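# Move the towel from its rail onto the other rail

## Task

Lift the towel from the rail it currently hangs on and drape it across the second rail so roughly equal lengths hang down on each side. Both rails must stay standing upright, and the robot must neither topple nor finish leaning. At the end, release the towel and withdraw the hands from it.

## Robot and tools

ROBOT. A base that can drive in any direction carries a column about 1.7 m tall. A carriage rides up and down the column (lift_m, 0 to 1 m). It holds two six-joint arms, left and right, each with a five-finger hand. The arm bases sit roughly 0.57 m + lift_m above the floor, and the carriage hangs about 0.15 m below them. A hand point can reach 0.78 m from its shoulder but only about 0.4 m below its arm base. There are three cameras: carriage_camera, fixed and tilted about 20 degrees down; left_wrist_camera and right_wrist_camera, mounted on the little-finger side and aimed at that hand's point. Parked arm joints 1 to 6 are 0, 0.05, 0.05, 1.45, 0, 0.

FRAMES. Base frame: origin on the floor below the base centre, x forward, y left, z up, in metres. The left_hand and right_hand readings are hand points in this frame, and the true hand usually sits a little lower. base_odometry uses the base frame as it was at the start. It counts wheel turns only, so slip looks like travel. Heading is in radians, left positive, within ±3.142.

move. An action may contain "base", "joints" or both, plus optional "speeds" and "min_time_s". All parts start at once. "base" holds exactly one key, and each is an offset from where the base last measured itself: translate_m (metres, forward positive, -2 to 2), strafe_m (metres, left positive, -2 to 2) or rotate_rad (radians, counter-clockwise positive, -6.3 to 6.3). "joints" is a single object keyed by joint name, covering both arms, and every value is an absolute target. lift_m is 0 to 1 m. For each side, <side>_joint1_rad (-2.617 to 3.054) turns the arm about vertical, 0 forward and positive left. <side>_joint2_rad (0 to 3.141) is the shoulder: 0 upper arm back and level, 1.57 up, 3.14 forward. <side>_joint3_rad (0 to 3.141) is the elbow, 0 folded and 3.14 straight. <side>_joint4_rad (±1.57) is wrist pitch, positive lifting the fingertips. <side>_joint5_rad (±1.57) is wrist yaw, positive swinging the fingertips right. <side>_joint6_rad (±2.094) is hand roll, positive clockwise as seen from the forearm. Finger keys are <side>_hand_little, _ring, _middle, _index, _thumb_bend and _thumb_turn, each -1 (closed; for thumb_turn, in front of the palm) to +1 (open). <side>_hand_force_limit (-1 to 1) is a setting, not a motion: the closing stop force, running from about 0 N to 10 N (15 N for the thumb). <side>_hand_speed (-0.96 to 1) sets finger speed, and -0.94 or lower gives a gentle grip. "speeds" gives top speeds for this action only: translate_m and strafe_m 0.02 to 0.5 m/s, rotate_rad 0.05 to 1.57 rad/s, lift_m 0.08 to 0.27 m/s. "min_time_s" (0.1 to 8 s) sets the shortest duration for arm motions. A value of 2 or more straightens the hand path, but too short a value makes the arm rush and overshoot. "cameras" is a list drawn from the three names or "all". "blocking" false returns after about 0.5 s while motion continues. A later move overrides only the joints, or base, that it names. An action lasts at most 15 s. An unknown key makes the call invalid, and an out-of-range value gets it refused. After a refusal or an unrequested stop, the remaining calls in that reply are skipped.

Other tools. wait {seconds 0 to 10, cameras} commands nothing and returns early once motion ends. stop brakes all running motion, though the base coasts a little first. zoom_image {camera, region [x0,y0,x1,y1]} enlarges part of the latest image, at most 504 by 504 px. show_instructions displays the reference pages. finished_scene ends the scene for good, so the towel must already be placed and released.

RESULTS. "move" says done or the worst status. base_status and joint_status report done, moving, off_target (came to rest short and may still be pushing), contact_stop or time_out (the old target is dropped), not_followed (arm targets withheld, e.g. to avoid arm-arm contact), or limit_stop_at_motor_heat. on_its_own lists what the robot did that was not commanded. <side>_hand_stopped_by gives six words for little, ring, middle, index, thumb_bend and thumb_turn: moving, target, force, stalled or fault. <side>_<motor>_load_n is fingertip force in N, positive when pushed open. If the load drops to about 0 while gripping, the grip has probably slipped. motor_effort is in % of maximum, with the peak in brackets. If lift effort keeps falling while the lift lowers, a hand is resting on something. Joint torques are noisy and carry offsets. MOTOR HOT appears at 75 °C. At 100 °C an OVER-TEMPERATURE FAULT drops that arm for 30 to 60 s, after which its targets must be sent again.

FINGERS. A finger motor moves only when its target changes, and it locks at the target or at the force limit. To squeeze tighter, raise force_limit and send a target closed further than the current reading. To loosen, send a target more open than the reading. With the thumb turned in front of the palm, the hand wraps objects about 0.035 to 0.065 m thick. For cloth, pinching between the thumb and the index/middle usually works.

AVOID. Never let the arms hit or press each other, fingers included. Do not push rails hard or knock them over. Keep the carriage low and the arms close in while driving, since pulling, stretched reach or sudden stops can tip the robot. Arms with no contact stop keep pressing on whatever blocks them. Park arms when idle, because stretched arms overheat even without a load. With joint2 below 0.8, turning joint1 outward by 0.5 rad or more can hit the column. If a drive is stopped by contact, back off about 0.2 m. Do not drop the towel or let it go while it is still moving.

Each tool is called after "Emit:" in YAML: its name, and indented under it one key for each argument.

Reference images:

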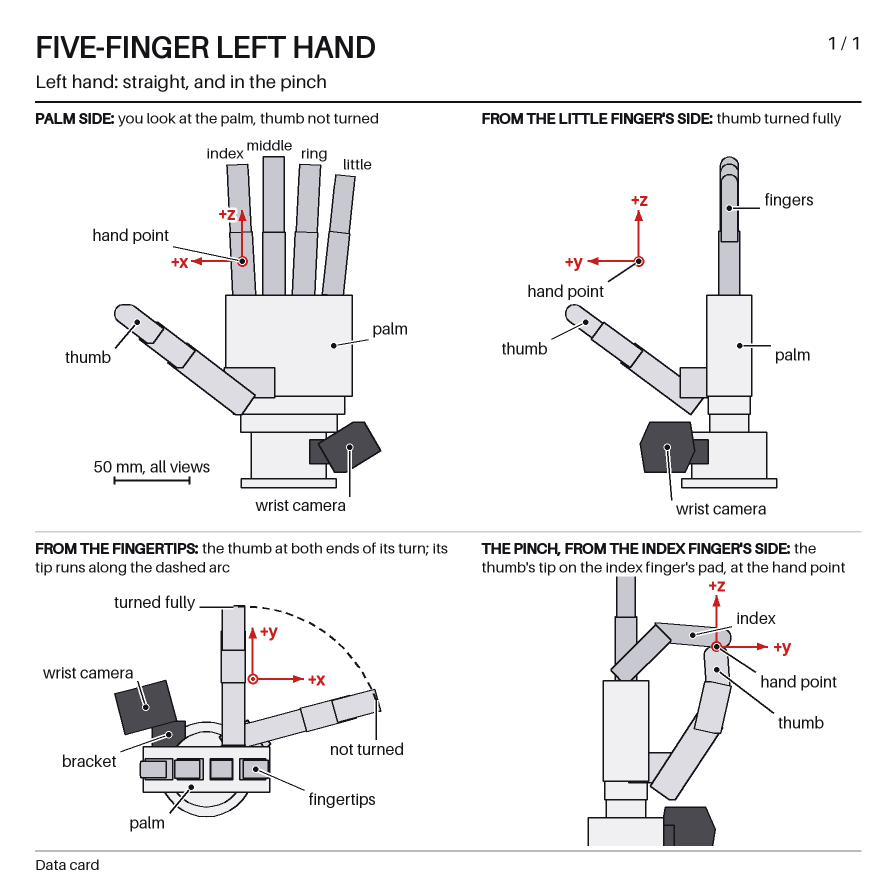

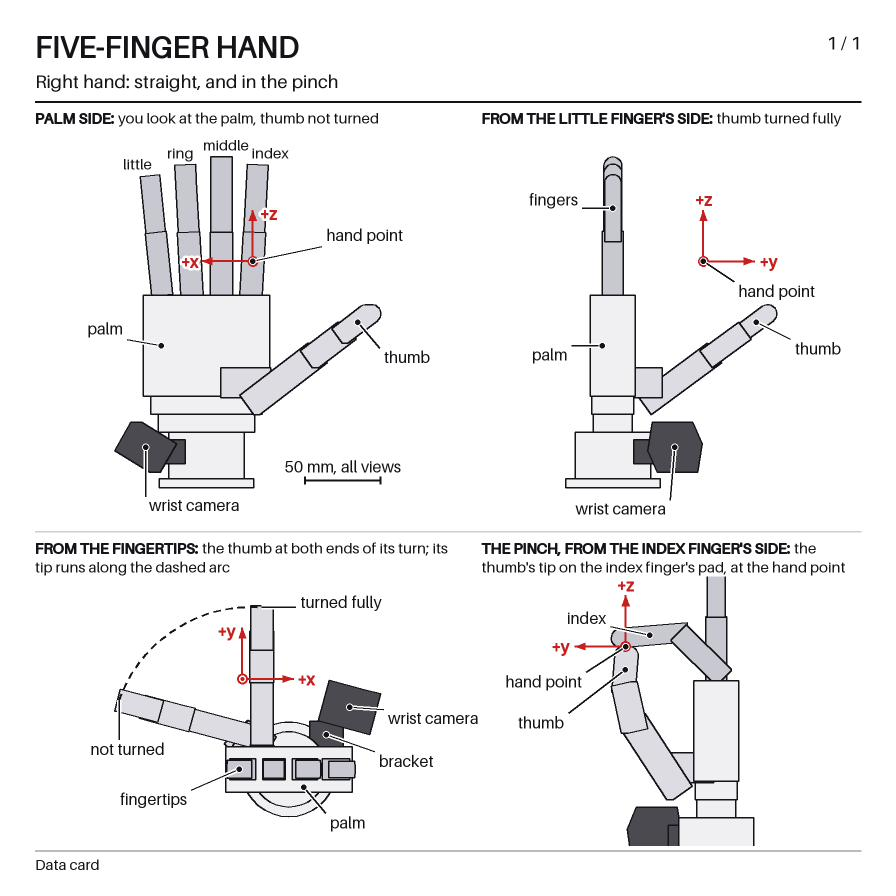

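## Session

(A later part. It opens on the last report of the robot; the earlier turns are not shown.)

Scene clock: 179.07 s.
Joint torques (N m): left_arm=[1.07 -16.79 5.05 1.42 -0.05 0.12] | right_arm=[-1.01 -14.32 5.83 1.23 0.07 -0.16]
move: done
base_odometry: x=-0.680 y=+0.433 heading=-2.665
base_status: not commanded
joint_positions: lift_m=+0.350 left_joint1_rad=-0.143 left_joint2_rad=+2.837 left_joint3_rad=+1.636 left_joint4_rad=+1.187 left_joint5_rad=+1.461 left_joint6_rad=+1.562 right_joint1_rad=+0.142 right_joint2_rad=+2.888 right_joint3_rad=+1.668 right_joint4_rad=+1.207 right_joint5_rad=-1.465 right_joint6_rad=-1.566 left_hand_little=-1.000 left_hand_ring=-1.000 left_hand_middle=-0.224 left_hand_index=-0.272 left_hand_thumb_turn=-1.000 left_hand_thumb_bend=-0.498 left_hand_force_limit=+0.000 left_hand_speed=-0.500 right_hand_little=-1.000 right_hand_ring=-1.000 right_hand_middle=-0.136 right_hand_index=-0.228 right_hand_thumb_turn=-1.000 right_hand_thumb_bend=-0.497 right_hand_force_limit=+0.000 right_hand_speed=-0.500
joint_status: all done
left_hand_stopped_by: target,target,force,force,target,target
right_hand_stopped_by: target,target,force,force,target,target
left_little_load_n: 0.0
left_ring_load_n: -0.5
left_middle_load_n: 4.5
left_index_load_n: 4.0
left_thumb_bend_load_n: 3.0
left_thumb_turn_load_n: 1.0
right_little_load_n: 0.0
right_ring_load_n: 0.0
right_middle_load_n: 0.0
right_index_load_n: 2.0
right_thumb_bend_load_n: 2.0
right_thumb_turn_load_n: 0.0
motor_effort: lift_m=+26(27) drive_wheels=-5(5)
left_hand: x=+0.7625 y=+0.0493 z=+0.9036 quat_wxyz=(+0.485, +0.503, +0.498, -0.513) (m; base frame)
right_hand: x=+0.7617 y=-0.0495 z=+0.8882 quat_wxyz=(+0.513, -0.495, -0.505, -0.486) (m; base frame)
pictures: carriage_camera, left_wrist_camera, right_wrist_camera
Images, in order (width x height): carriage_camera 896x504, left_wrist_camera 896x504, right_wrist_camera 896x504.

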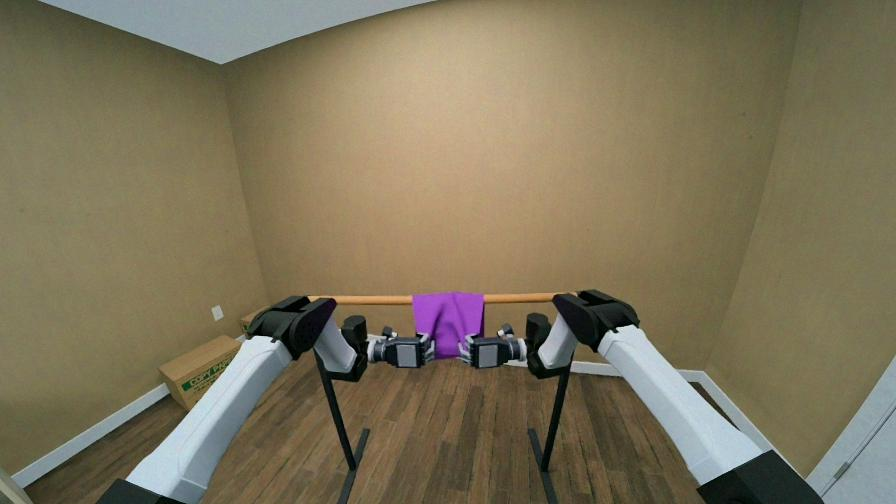

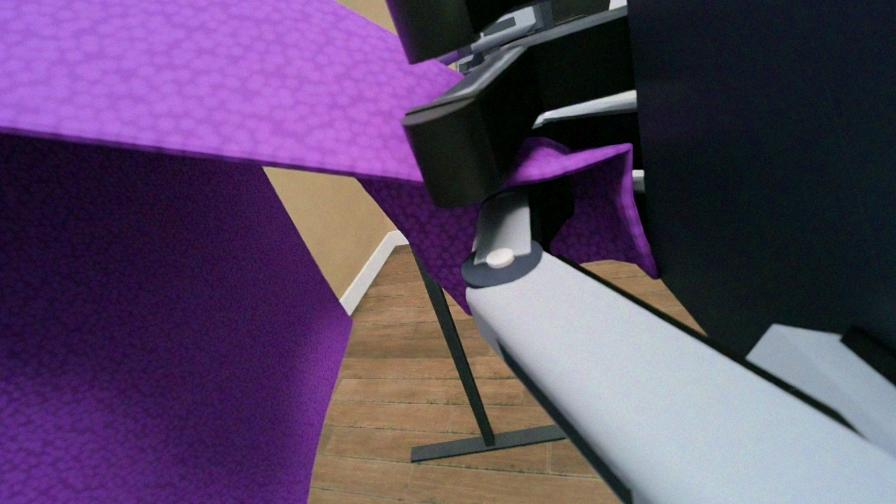

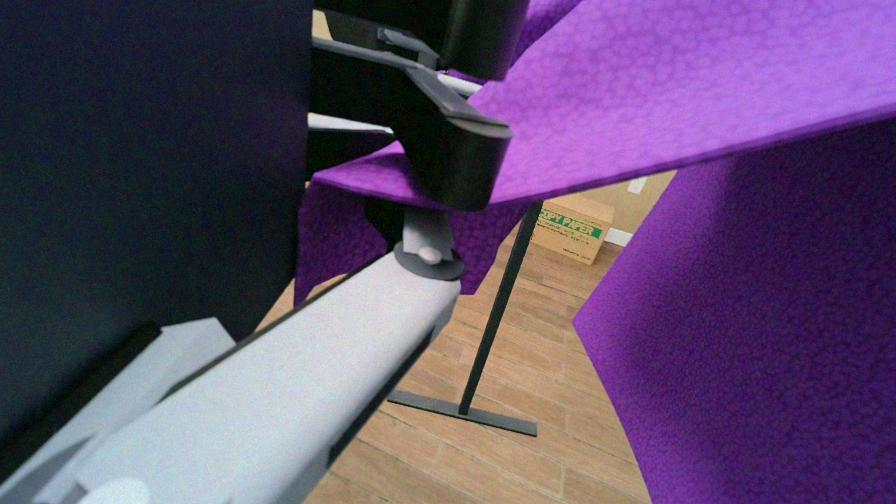

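Emit:
move:
  base: {"translate_m": 0.07}
  joints: {"lift_m": 0.277}
  speeds: {"translate_m": 0.07, "lift_m": 0.08}
  cameras: ["all"]

Scene clock: 181.47 s.
Joint torques (N m): left_arm=[1.09 -16.8 5.04 1.38 -0.05 0.11] | right_arm=[-1.06 -14.34 5.79 1.22 0.04 -0.17]
move: done
base_odometry: x=-0.742 y=+0.401 heading=-2.665
base_status: done
joint_positions: lift_m=+0.277 left_joint1_rad=-0.143 left_joint2_rad=+2.837 left_joint3_rad=+1.636 left_joint4_rad=+1.190 left_joint5_rad=+1.461 left_joint6_rad=+1.563 right_joint1_rad=+0.142 right_joint2_rad=+2.888 right_joint3_rad=+1.668 right_joint4_rad=+1.210 right_joint5_rad=-1.465 right_joint6_rad=-1.566 left_hand_little=-1.000 left_hand_ring=-1.000 left_hand_middle=-0.224 left_hand_index=-0.272 left_hand_thumb_turn=-1.000 left_hand_thumb_bend=-0.498 left_hand_force_limit=+0.000 left_hand_speed=-0.500 right_hand_little=-1.000 right_hand_ring=-1.000 right_hand_middle=-0.136 right_hand_index=-0.228 right_hand_thumb_turn=-1.000 right_hand_thumb_bend=-0.497 right_hand_force_limit=+0.000 right_hand_speed=-0.500
joint_status: all done
left_hand_stopped_by: target,target,force,force,target,target
right_hand_stopped_by: target,target,force,force,target,target
left_little_load_n: 0.0
left_ring_load_n: -0.5
left_middle_load_n: 4.5
left_index_load_n: 4.0
left_thumb_bend_load_n: 2.5
left_thumb_turn_load_n: 1.0
right_little_load_n: 0.0
right_ring_load_n: 0.0
right_middle_load_n: 0.5
right_index_load_n: 2.0
right_thumb_bend_load_n: 2.0
right_thumb_turn_load_n: 0.5
motor_effort: lift_m=+26(27) drive_wheels=+7(11)
left_hand: x=+0.7626 y=+0.0492 z=+0.8312 quat_wxyz=(+0.487, +0.504, +0.497, -0.512) (m; base frame)
right_hand: x=+0.7619 y=-0.0495 z=+0.8156 quat_wxyz=(+0.512, -0.495, -0.506, -0.487) (m; base frame)
pictures: carriage_camera, left_wrist_camera, right_wrist_camera
Images, in order (width x height): carriage_camera 896x504, left_wrist_camera 896x504, right_wrist_camera 896x504.

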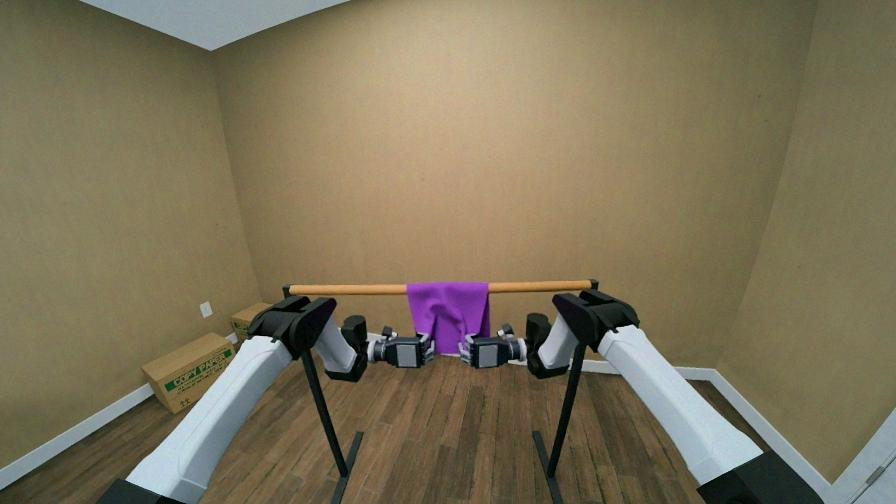

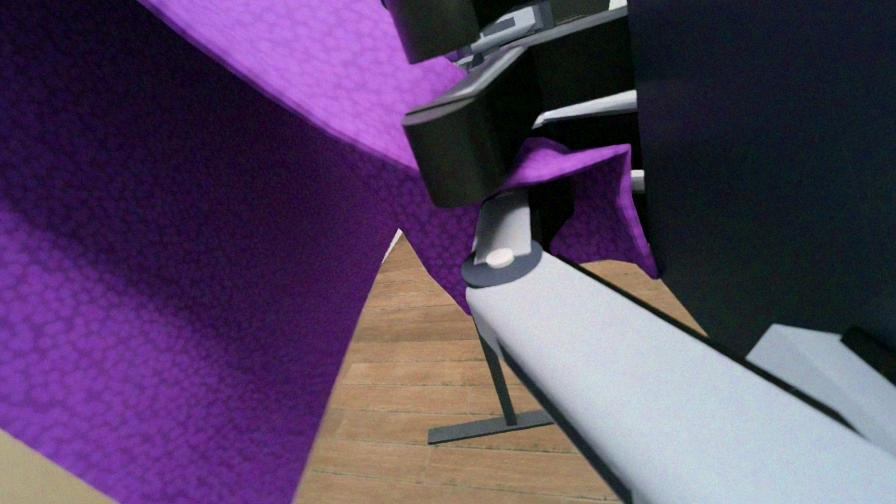

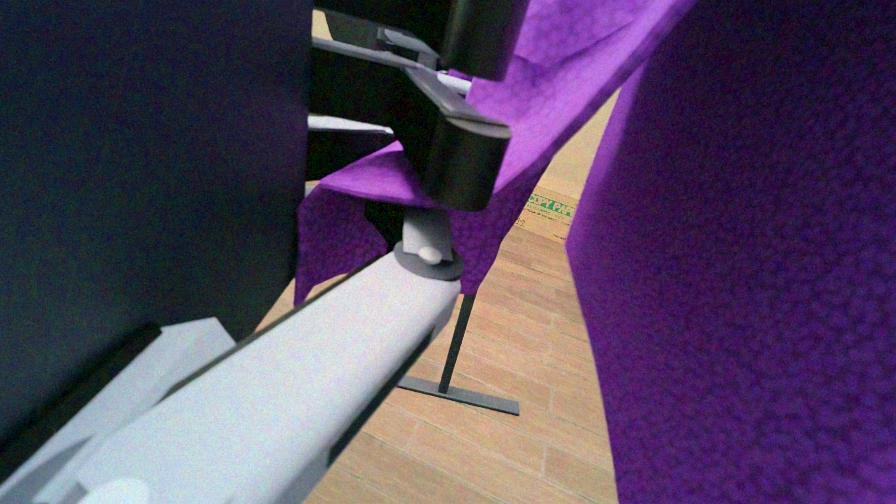

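Emit:
move:
  base: {"translate_m": 0.03}
  joints: {"lift_m": 0.268}
  speeds: {"translate_m": 0.05, "lift_m": 0.08}
  cameras: []

Emit:
move:
  joints: {"left_hand_thumb_bend": 0.4, "right_hand_thumb_bend": 0.4, "left_hand_index": 0.3, "left_hand_middle": 0.3, "right_hand_index": 0.3, "right_hand_middle": 0.3}
  cameras: ["all"]

Scene clock: 183.40 s.
Joint torques (N m): left_arm=[1.05 -16.79 5 1.38 -0.06 0.11] | right_arm=[-0.95 -14.34 5.79 1.24 0.04 -0.18]
move: done
base_odometry: x=-0.769 y=+0.388 heading=-2.666
base_status: done
joint_positions: lift_m=+0.268 left_joint1_rad=-0.143 left_joint2_rad=+2.837 left_joint3_rad=+1.636 left_joint4_rad=+1.190 left_joint5_rad=+1.461 left_joint6_rad=+1.563 right_joint1_rad=+0.142 right_joint2_rad=+2.889 right_joint3_rad=+1.668 right_joint4_rad=+1.210 right_joint5_rad=-1.465 right_joint6_rad=-1.566 left_hand_little=-1.000 left_hand_ring=-1.000 left_hand_middle=-0.224 left_hand_index=-0.272 left_hand_thumb_turn=-1.000 left_hand_thumb_bend=-0.498 left_hand_force_limit=+0.000 left_hand_speed=-0.500 right_hand_little=-1.000 right_hand_ring=-1.000 right_hand_middle=-0.136 right_hand_index=-0.228 right_hand_thumb_turn=-1.000 right_hand_thumb_bend=-0.497 right_hand_force_limit=+0.000 right_hand_speed=-0.500
joint_status: all done
left_hand_stopped_by: target,target,force,force,target,target
right_hand_stopped_by: target,target,force,force,target,target
left_little_load_n: 0.0
left_ring_load_n: -0.5
left_middle_load_n: 4.5
left_index_load_n: 4.0
left_thumb_bend_load_n: 2.5
left_thumb_turn_load_n: 0.5
right_little_load_n: 0.0
right_ring_load_n: 0.0
right_middle_load_n: 0.5
right_index_load_n: 2.0
right_thumb_bend_load_n: 2.0
right_thumb_turn_load_n: 0.5
motor_effort: lift_m=+27(27) drive_wheels=-6(16)
left_hand: x=+0.7629 y=+0.0496 z=+0.8221 quat_wxyz=(+0.487, +0.504, +0.497, -0.512) (m; base frame)
right_hand: x=+0.7620 y=-0.0500 z=+0.8059 quat_wxyz=(+0.512, -0.495, -0.505, -0.487) (m; base frame)
pictures: none
No camera images: "cameras" was empty.

Scene clock: 185.13 s.
Joint torques (N m): left_arm=[0.75 -16.8 5.01 1.39 -0.05 0.11] | right_arm=[-0.73 -14.45 5.83 1.25 0.04 -0.17]
move: done
base_odometry: x=-0.769 y=+0.388 heading=-2.666
base_status: not commanded
joint_positions: lift_m=+0.268 left_joint1_rad=-0.139 left_joint2_rad=+2.837 left_joint3_rad=+1.636 left_joint4_rad=+1.190 left_joint5_rad=+1.461 left_joint6_rad=+1.563 right_joint1_rad=+0.140 right_joint2_rad=+2.889 right_joint3_rad=+1.668 right_joint4_rad=+1.210 right_joint5_rad=-1.465 right_joint6_rad=-1.566 left_hand_little=-1.000 left_hand_ring=-1.000 left_hand_middle=+0.300 left_hand_index=+0.300 left_hand_thumb_turn=-1.000 left_hand_thumb_bend=+0.400 left_hand_force_limit=+0.000 left_hand_speed=-0.500 right_hand_little=-1.000 right_hand_ring=-1.000 right_hand_middle=+0.300 right_hand_index=+0.300 right_hand_thumb_turn=-1.000 right_hand_thumb_bend=+0.400 right_hand_force_limit=+0.000 right_hand_speed=-0.500
joint_status: all done
left_hand_stopped_by: target,target,target,target,target,target
right_hand_stopped_by: target,target,target,target,target,target
left_little_load_n: 0.0
left_ring_load_n: 0.0
left_middle_load_n: 0.0
left_index_load_n: 0.0
left_thumb_bend_load_n: 0.0
left_thumb_turn_load_n: 0.0
right_little_load_n: 0.0
right_ring_load_n: 0.0
right_middle_load_n: 0.0
right_index_load_n: 0.0
right_thumb_bend_load_n: 0.0
right_thumb_turn_load_n: 0.0
motor_effort: lift_m=+26(27) drive_wheels=-6(6)
left_hand: x=+0.7637 y=+0.0513 z=+0.8221 quat_wxyz=(+0.488, +0.503, +0.498, -0.512) (m; base frame)
right_hand: x=+0.7625 y=-0.0510 z=+0.8059 quat_wxyz=(+0.512, -0.496, -0.505, -0.487) (m; base frame)
pictures: carriage_camera, left_wrist_camera, right_wrist_camera
Images, in order (width x height): carriage_camera 896x504, left_wrist_camera 896x504, right_wrist_camera 896x504.

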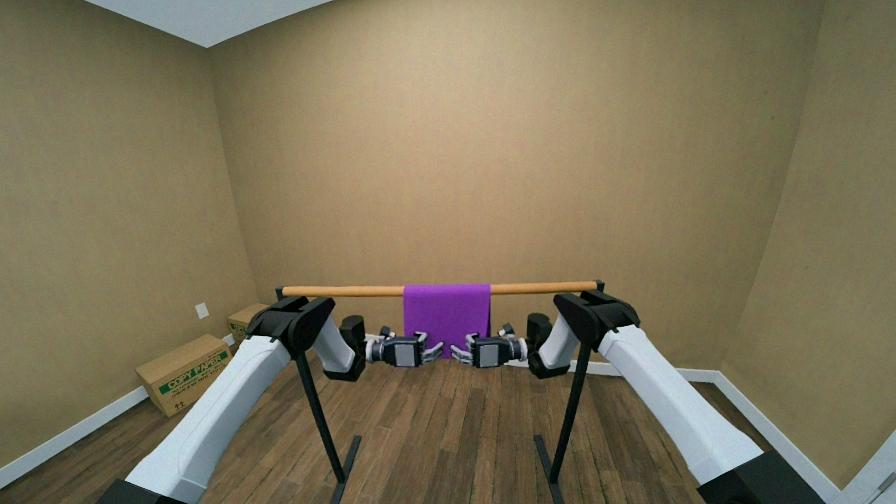

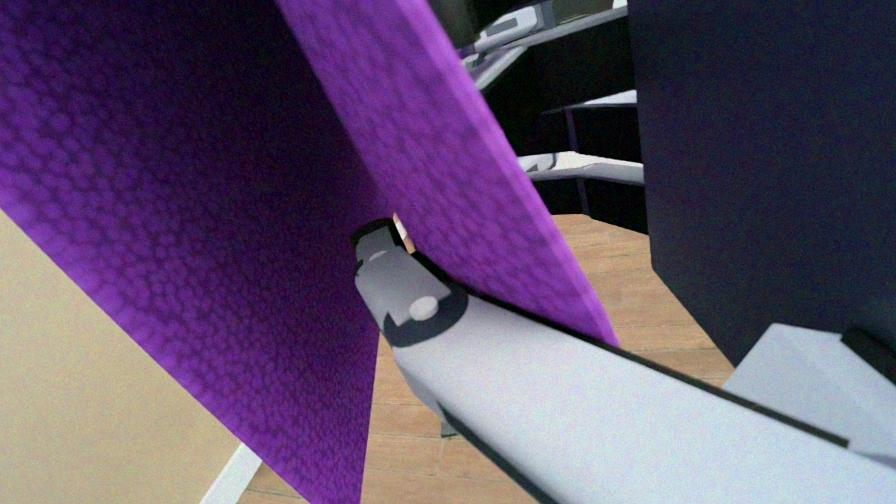

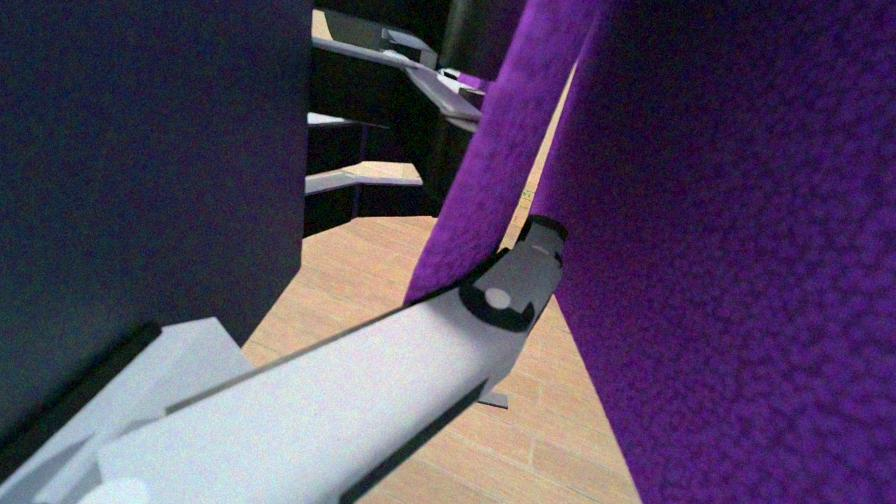

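Emit:
move:
  joints: {"left_joint1_rad": 0.045, "left_joint2_rad": 2.79, "left_joint3_rad": 1.56, "left_joint4_rad": 1.26, "left_joint5_rad": 1.55, "right_joint1_rad": -0.045, "right_joint2_rad": 2.79, "right_joint3_rad": 1.56, "right_joint4_rad": 1.26, "right_joint5_rad": -1.55}
  min_time_s: 2.5
  cameras: ["all"]

Scene clock: 188.67 s.
Joint torques (N m): left_arm=[0.88 -19.15 3.21 1.4 0.11 0.12] | right_arm=[-0.76 -16.79 3.32 1.36 -0.22 -0.17]
move: done
base_odometry: x=-0.769 y=+0.388 heading=-2.666
base_status: not commanded
joint_positions: lift_m=+0.268 left_joint1_rad=+0.039 left_joint2_rad=+2.837 left_joint3_rad=+1.566 left_joint4_rad=+1.246 left_joint5_rad=+1.538 left_joint6_rad=+1.563 right_joint1_rad=-0.040 right_joint2_rad=+2.843 right_joint3_rad=+1.570 right_joint4_rad=+1.237 right_joint5_rad=-1.534 right_joint6_rad=-1.566 left_hand_little=-1.000 left_hand_ring=-1.000 left_hand_middle=+0.300 left_hand_index=+0.300 left_hand_thumb_turn=-1.000 left_hand_thumb_bend=+0.400 left_hand_force_limit=+0.000 left_hand_speed=-0.500 right_hand_little=-1.000 right_hand_ring=-1.000 right_hand_middle=+0.300 right_hand_index=+0.300 right_hand_thumb_turn=-1.000 right_hand_thumb_bend=+0.400 right_hand_force_limit=+0.000 right_hand_speed=-0.500
joint_status: all done
left_hand_stopped_by: target,target,target,target,target,target
right_hand_stopped_by: target,target,target,target,target,target
left_little_load_n: 0.0
left_ring_load_n: 0.0
left_middle_load_n: 0.5
left_index_load_n: 0.0
left_thumb_bend_load_n: 0.0
left_thumb_turn_load_n: 0.5
right_little_load_n: 0.0
right_ring_load_n: 0.0
right_middle_load_n: 0.0
right_index_load_n: 0.0
right_thumb_bend_load_n: 0.0
right_thumb_turn_load_n: 0.0
motor_effort: lift_m=+26(27) drive_wheels=-6(6)
left_hand: x=+0.7722 y=+0.1444 z=+0.8107 quat_wxyz=(+0.509, +0.473, +0.526, -0.490) (m; base frame)
right_hand: x=+0.7729 y=-0.1450 z=+0.8073 quat_wxyz=(+0.491, -0.529, -0.470, -0.508) (m; base frame)
pictures: carriage_camera, left_wrist_camera, right_wrist_camera
Images, in order (width x height): carriage_camera 896x504, left_wrist_camera 896x504, right_wrist_camera 896x504.

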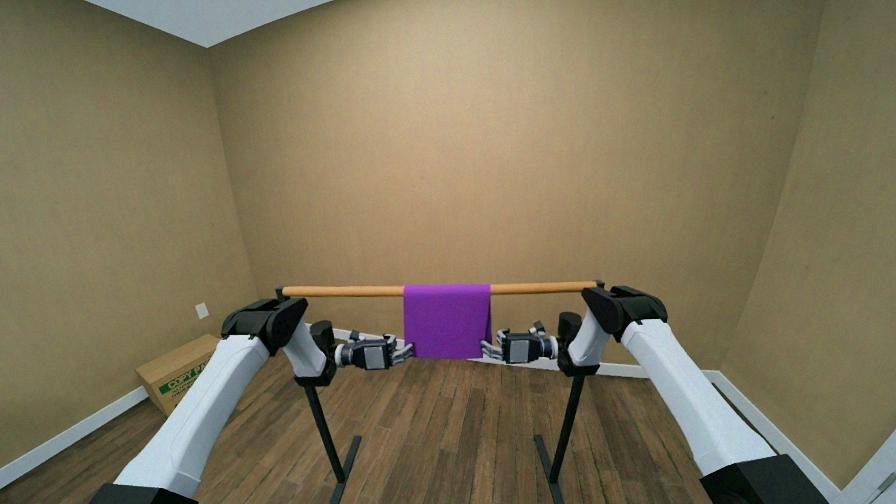

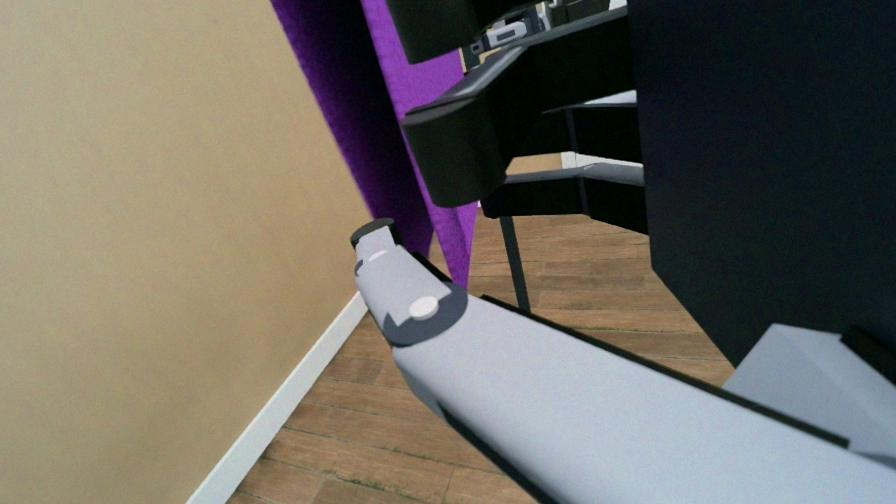

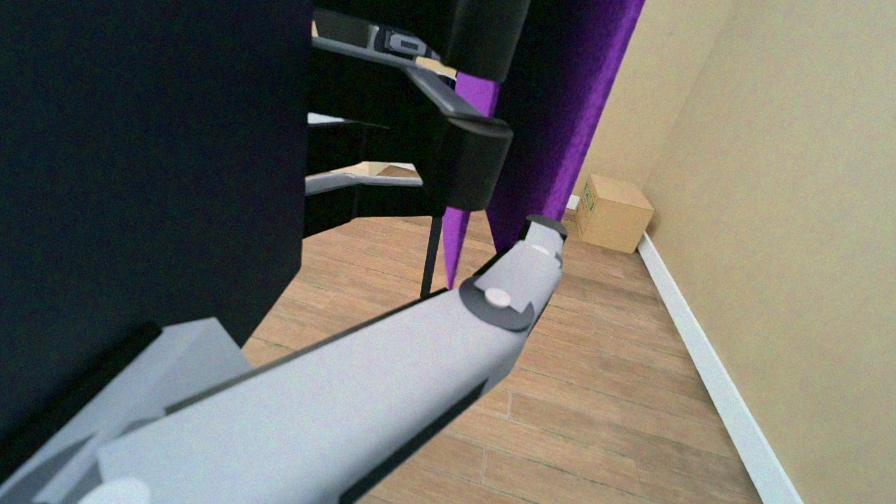

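Emit:
move:
  joints: {"left_joint1_rad": 0.2, "left_joint2_rad": 2.76, "left_joint3_rad": 1.415, "left_joint4_rad": 1.349, "right_joint1_rad": -0.2, "right_joint2_rad": 2.76, "right_joint3_rad": 1.415, "right_joint4_rad": 1.349}
  min_time_s: 1.5
  cameras: []

Emit:
move:
  base: {"translate_m": -0.3}
  speeds: {"translate_m": 0.15}
  cameras: ["all"]

Scene clock: 191.03 s.
Joint torques (N m): left_arm=[0.87 -18.52 2.69 1.4 0.12 0.11] | right_arm=[-0.7 -16.06 2.77 1.36 -0.23 -0.17]
move: done
base_odometry: x=-0.769 y=+0.388 heading=-2.666
base_status: not commanded
joint_positions: lift_m=+0.268 left_joint1_rad=+0.194 left_joint2_rad=+2.808 left_joint3_rad=+1.420 left_joint4_rad=+1.335 left_joint5_rad=+1.540 left_joint6_rad=+1.563 right_joint1_rad=-0.195 right_joint2_rad=+2.811 right_joint3_rad=+1.425 right_joint4_rad=+1.325 right_joint5_rad=-1.535 right_joint6_rad=-1.566 left_hand_little=-1.000 left_hand_ring=-1.000 left_hand_middle=+0.300 left_hand_index=+0.300 left_hand_thumb_turn=-1.000 left_hand_thumb_bend=+0.400 left_hand_force_limit=+0.000 left_hand_speed=-0.500 right_hand_little=-1.000 right_hand_ring=-1.000 right_hand_middle=+0.300 right_hand_index=+0.300 right_hand_thumb_turn=-1.000 right_hand_thumb_bend=+0.400 right_hand_force_limit=+0.000 right_hand_speed=-0.500
joint_status: all done
left_hand_stopped_by: target,target,target,target,target,target
right_hand_stopped_by: target,target,target,target,target,target
left_little_load_n: 0.0
left_ring_load_n: 0.0
left_middle_load_n: 0.0
left_index_load_n: 0.0
left_thumb_bend_load_n: 0.0
left_thumb_turn_load_n: 0.0
right_little_load_n: 0.0
right_ring_load_n: 0.0
right_middle_load_n: 0.0
right_index_load_n: 0.0
right_thumb_bend_load_n: 0.0
right_thumb_turn_load_n: 0.0
motor_effort: lift_m=+26(27) drive_wheels=-6(6)
left_hand: x=+0.7629 y=+0.2254 z=+0.8003 quat_wxyz=(+0.539, +0.424, +0.567, -0.457) (m; base frame)
right_hand: x=+0.7641 y=-0.2264 z=+0.7990 quat_wxyz=(+0.457, -0.569, -0.421, -0.539) (m; base frame)
pictures: none
No camera images: "cameras" was empty.

Scene clock: 193.93 s.
Joint torques (N m): left_arm=[0.59 -18.36 2.67 1.37 0.09 0.11] | right_arm=[-0.75 -15.91 2.78 1.33 -0.22 -0.16]
move: done
base_odometry: x=-0.503 y=+0.525 heading=-2.667
base_status: done
joint_positions: lift_m=+0.268 left_joint1_rad=+0.197 left_joint2_rad=+2.806 left_joint3_rad=+1.420 left_joint4_rad=+1.338 left_joint5_rad=+1.541 left_joint6_rad=+1.563 right_joint1_rad=-0.195 right_joint2_rad=+2.808 right_joint3_rad=+1.425 right_joint4_rad=+1.329 right_joint5_rad=-1.537 right_joint6_rad=-1.566 left_hand_little=-1.000 left_hand_ring=-1.000 left_hand_middle=+0.300 left_hand_index=+0.300 left_hand_thumb_turn=-1.000 left_hand_thumb_bend=+0.400 left_hand_force_limit=+0.000 left_hand_speed=-0.500 right_hand_little=-1.000 right_hand_ring=-1.000 right_hand_middle=+0.300 right_hand_index=+0.300 right_hand_thumb_turn=-1.000 right_hand_thumb_bend=+0.400 right_hand_force_limit=+0.000 right_hand_speed=-0.500
joint_status: not commanded
left_hand_stopped_by: target,target,target,target,target,target
right_hand_stopped_by: target,target,target,target,target,target
left_little_load_n: 0.0
left_ring_load_n: 0.0
left_middle_load_n: 0.0
left_index_load_n: 0.0
left_thumb_bend_load_n: 0.0
left_thumb_turn_load_n: 0.5
right_little_load_n: 0.0
right_ring_load_n: 0.0
right_middle_load_n: 0.0
right_index_load_n: 0.0
right_thumb_bend_load_n: 0.0
right_thumb_turn_load_n: 0.5
motor_effort: lift_m=+27(27) drive_wheels=-2(12)
left_hand: x=+0.7633 y=+0.2266 z=+0.8019 quat_wxyz=(+0.540, +0.425, +0.566, -0.455) (m; base frame)
right_hand: x=+0.7643 y=-0.2263 z=+0.8005 quat_wxyz=(+0.456, -0.567, -0.423, -0.540) (m; base frame)
pictures: carriage_camera, left_wrist_camera, right_wrist_camera
Images, in order (width x height): carriage_camera 896x504, left_wrist_camera 896x504, right_wrist_camera 896x504.

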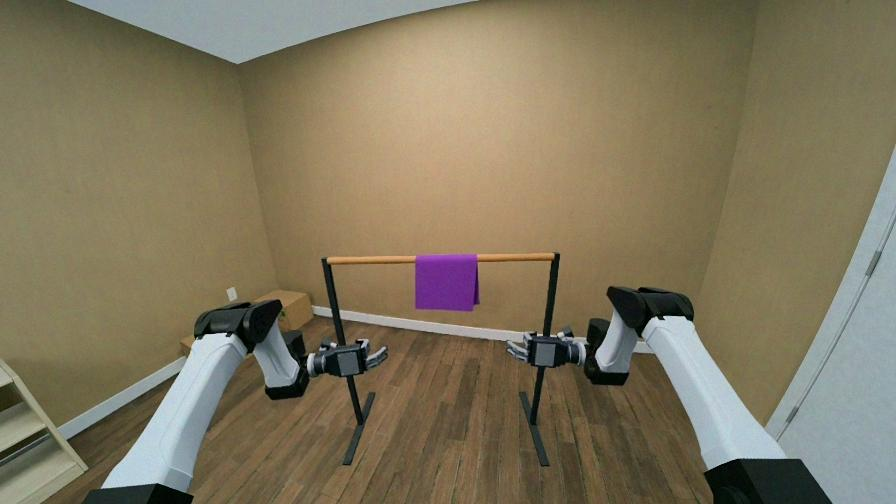

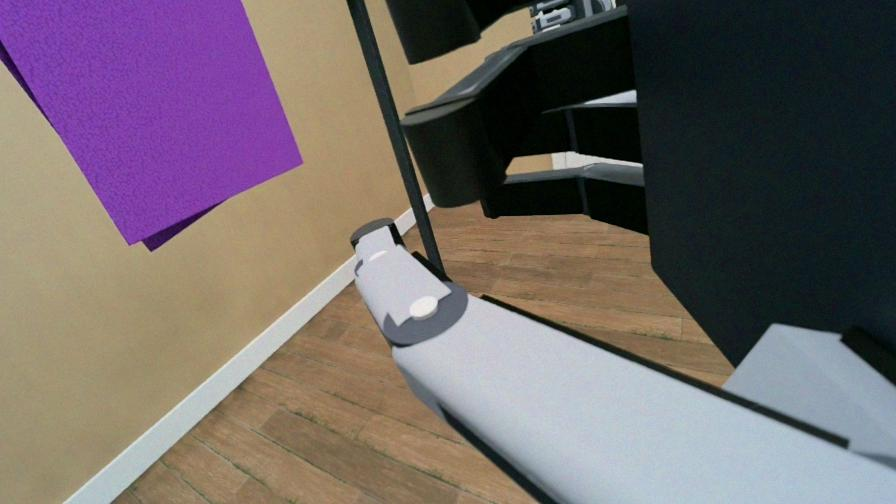

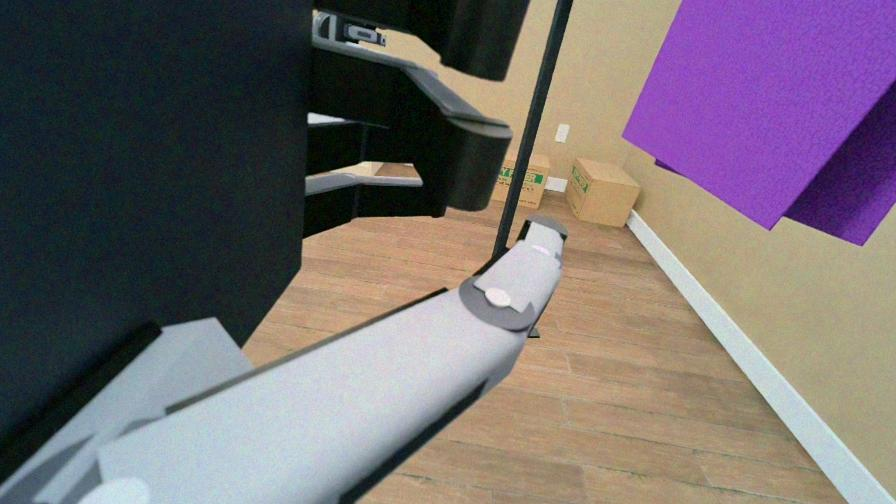

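Emit:
finished_scene:

The scene is finished: the task was done.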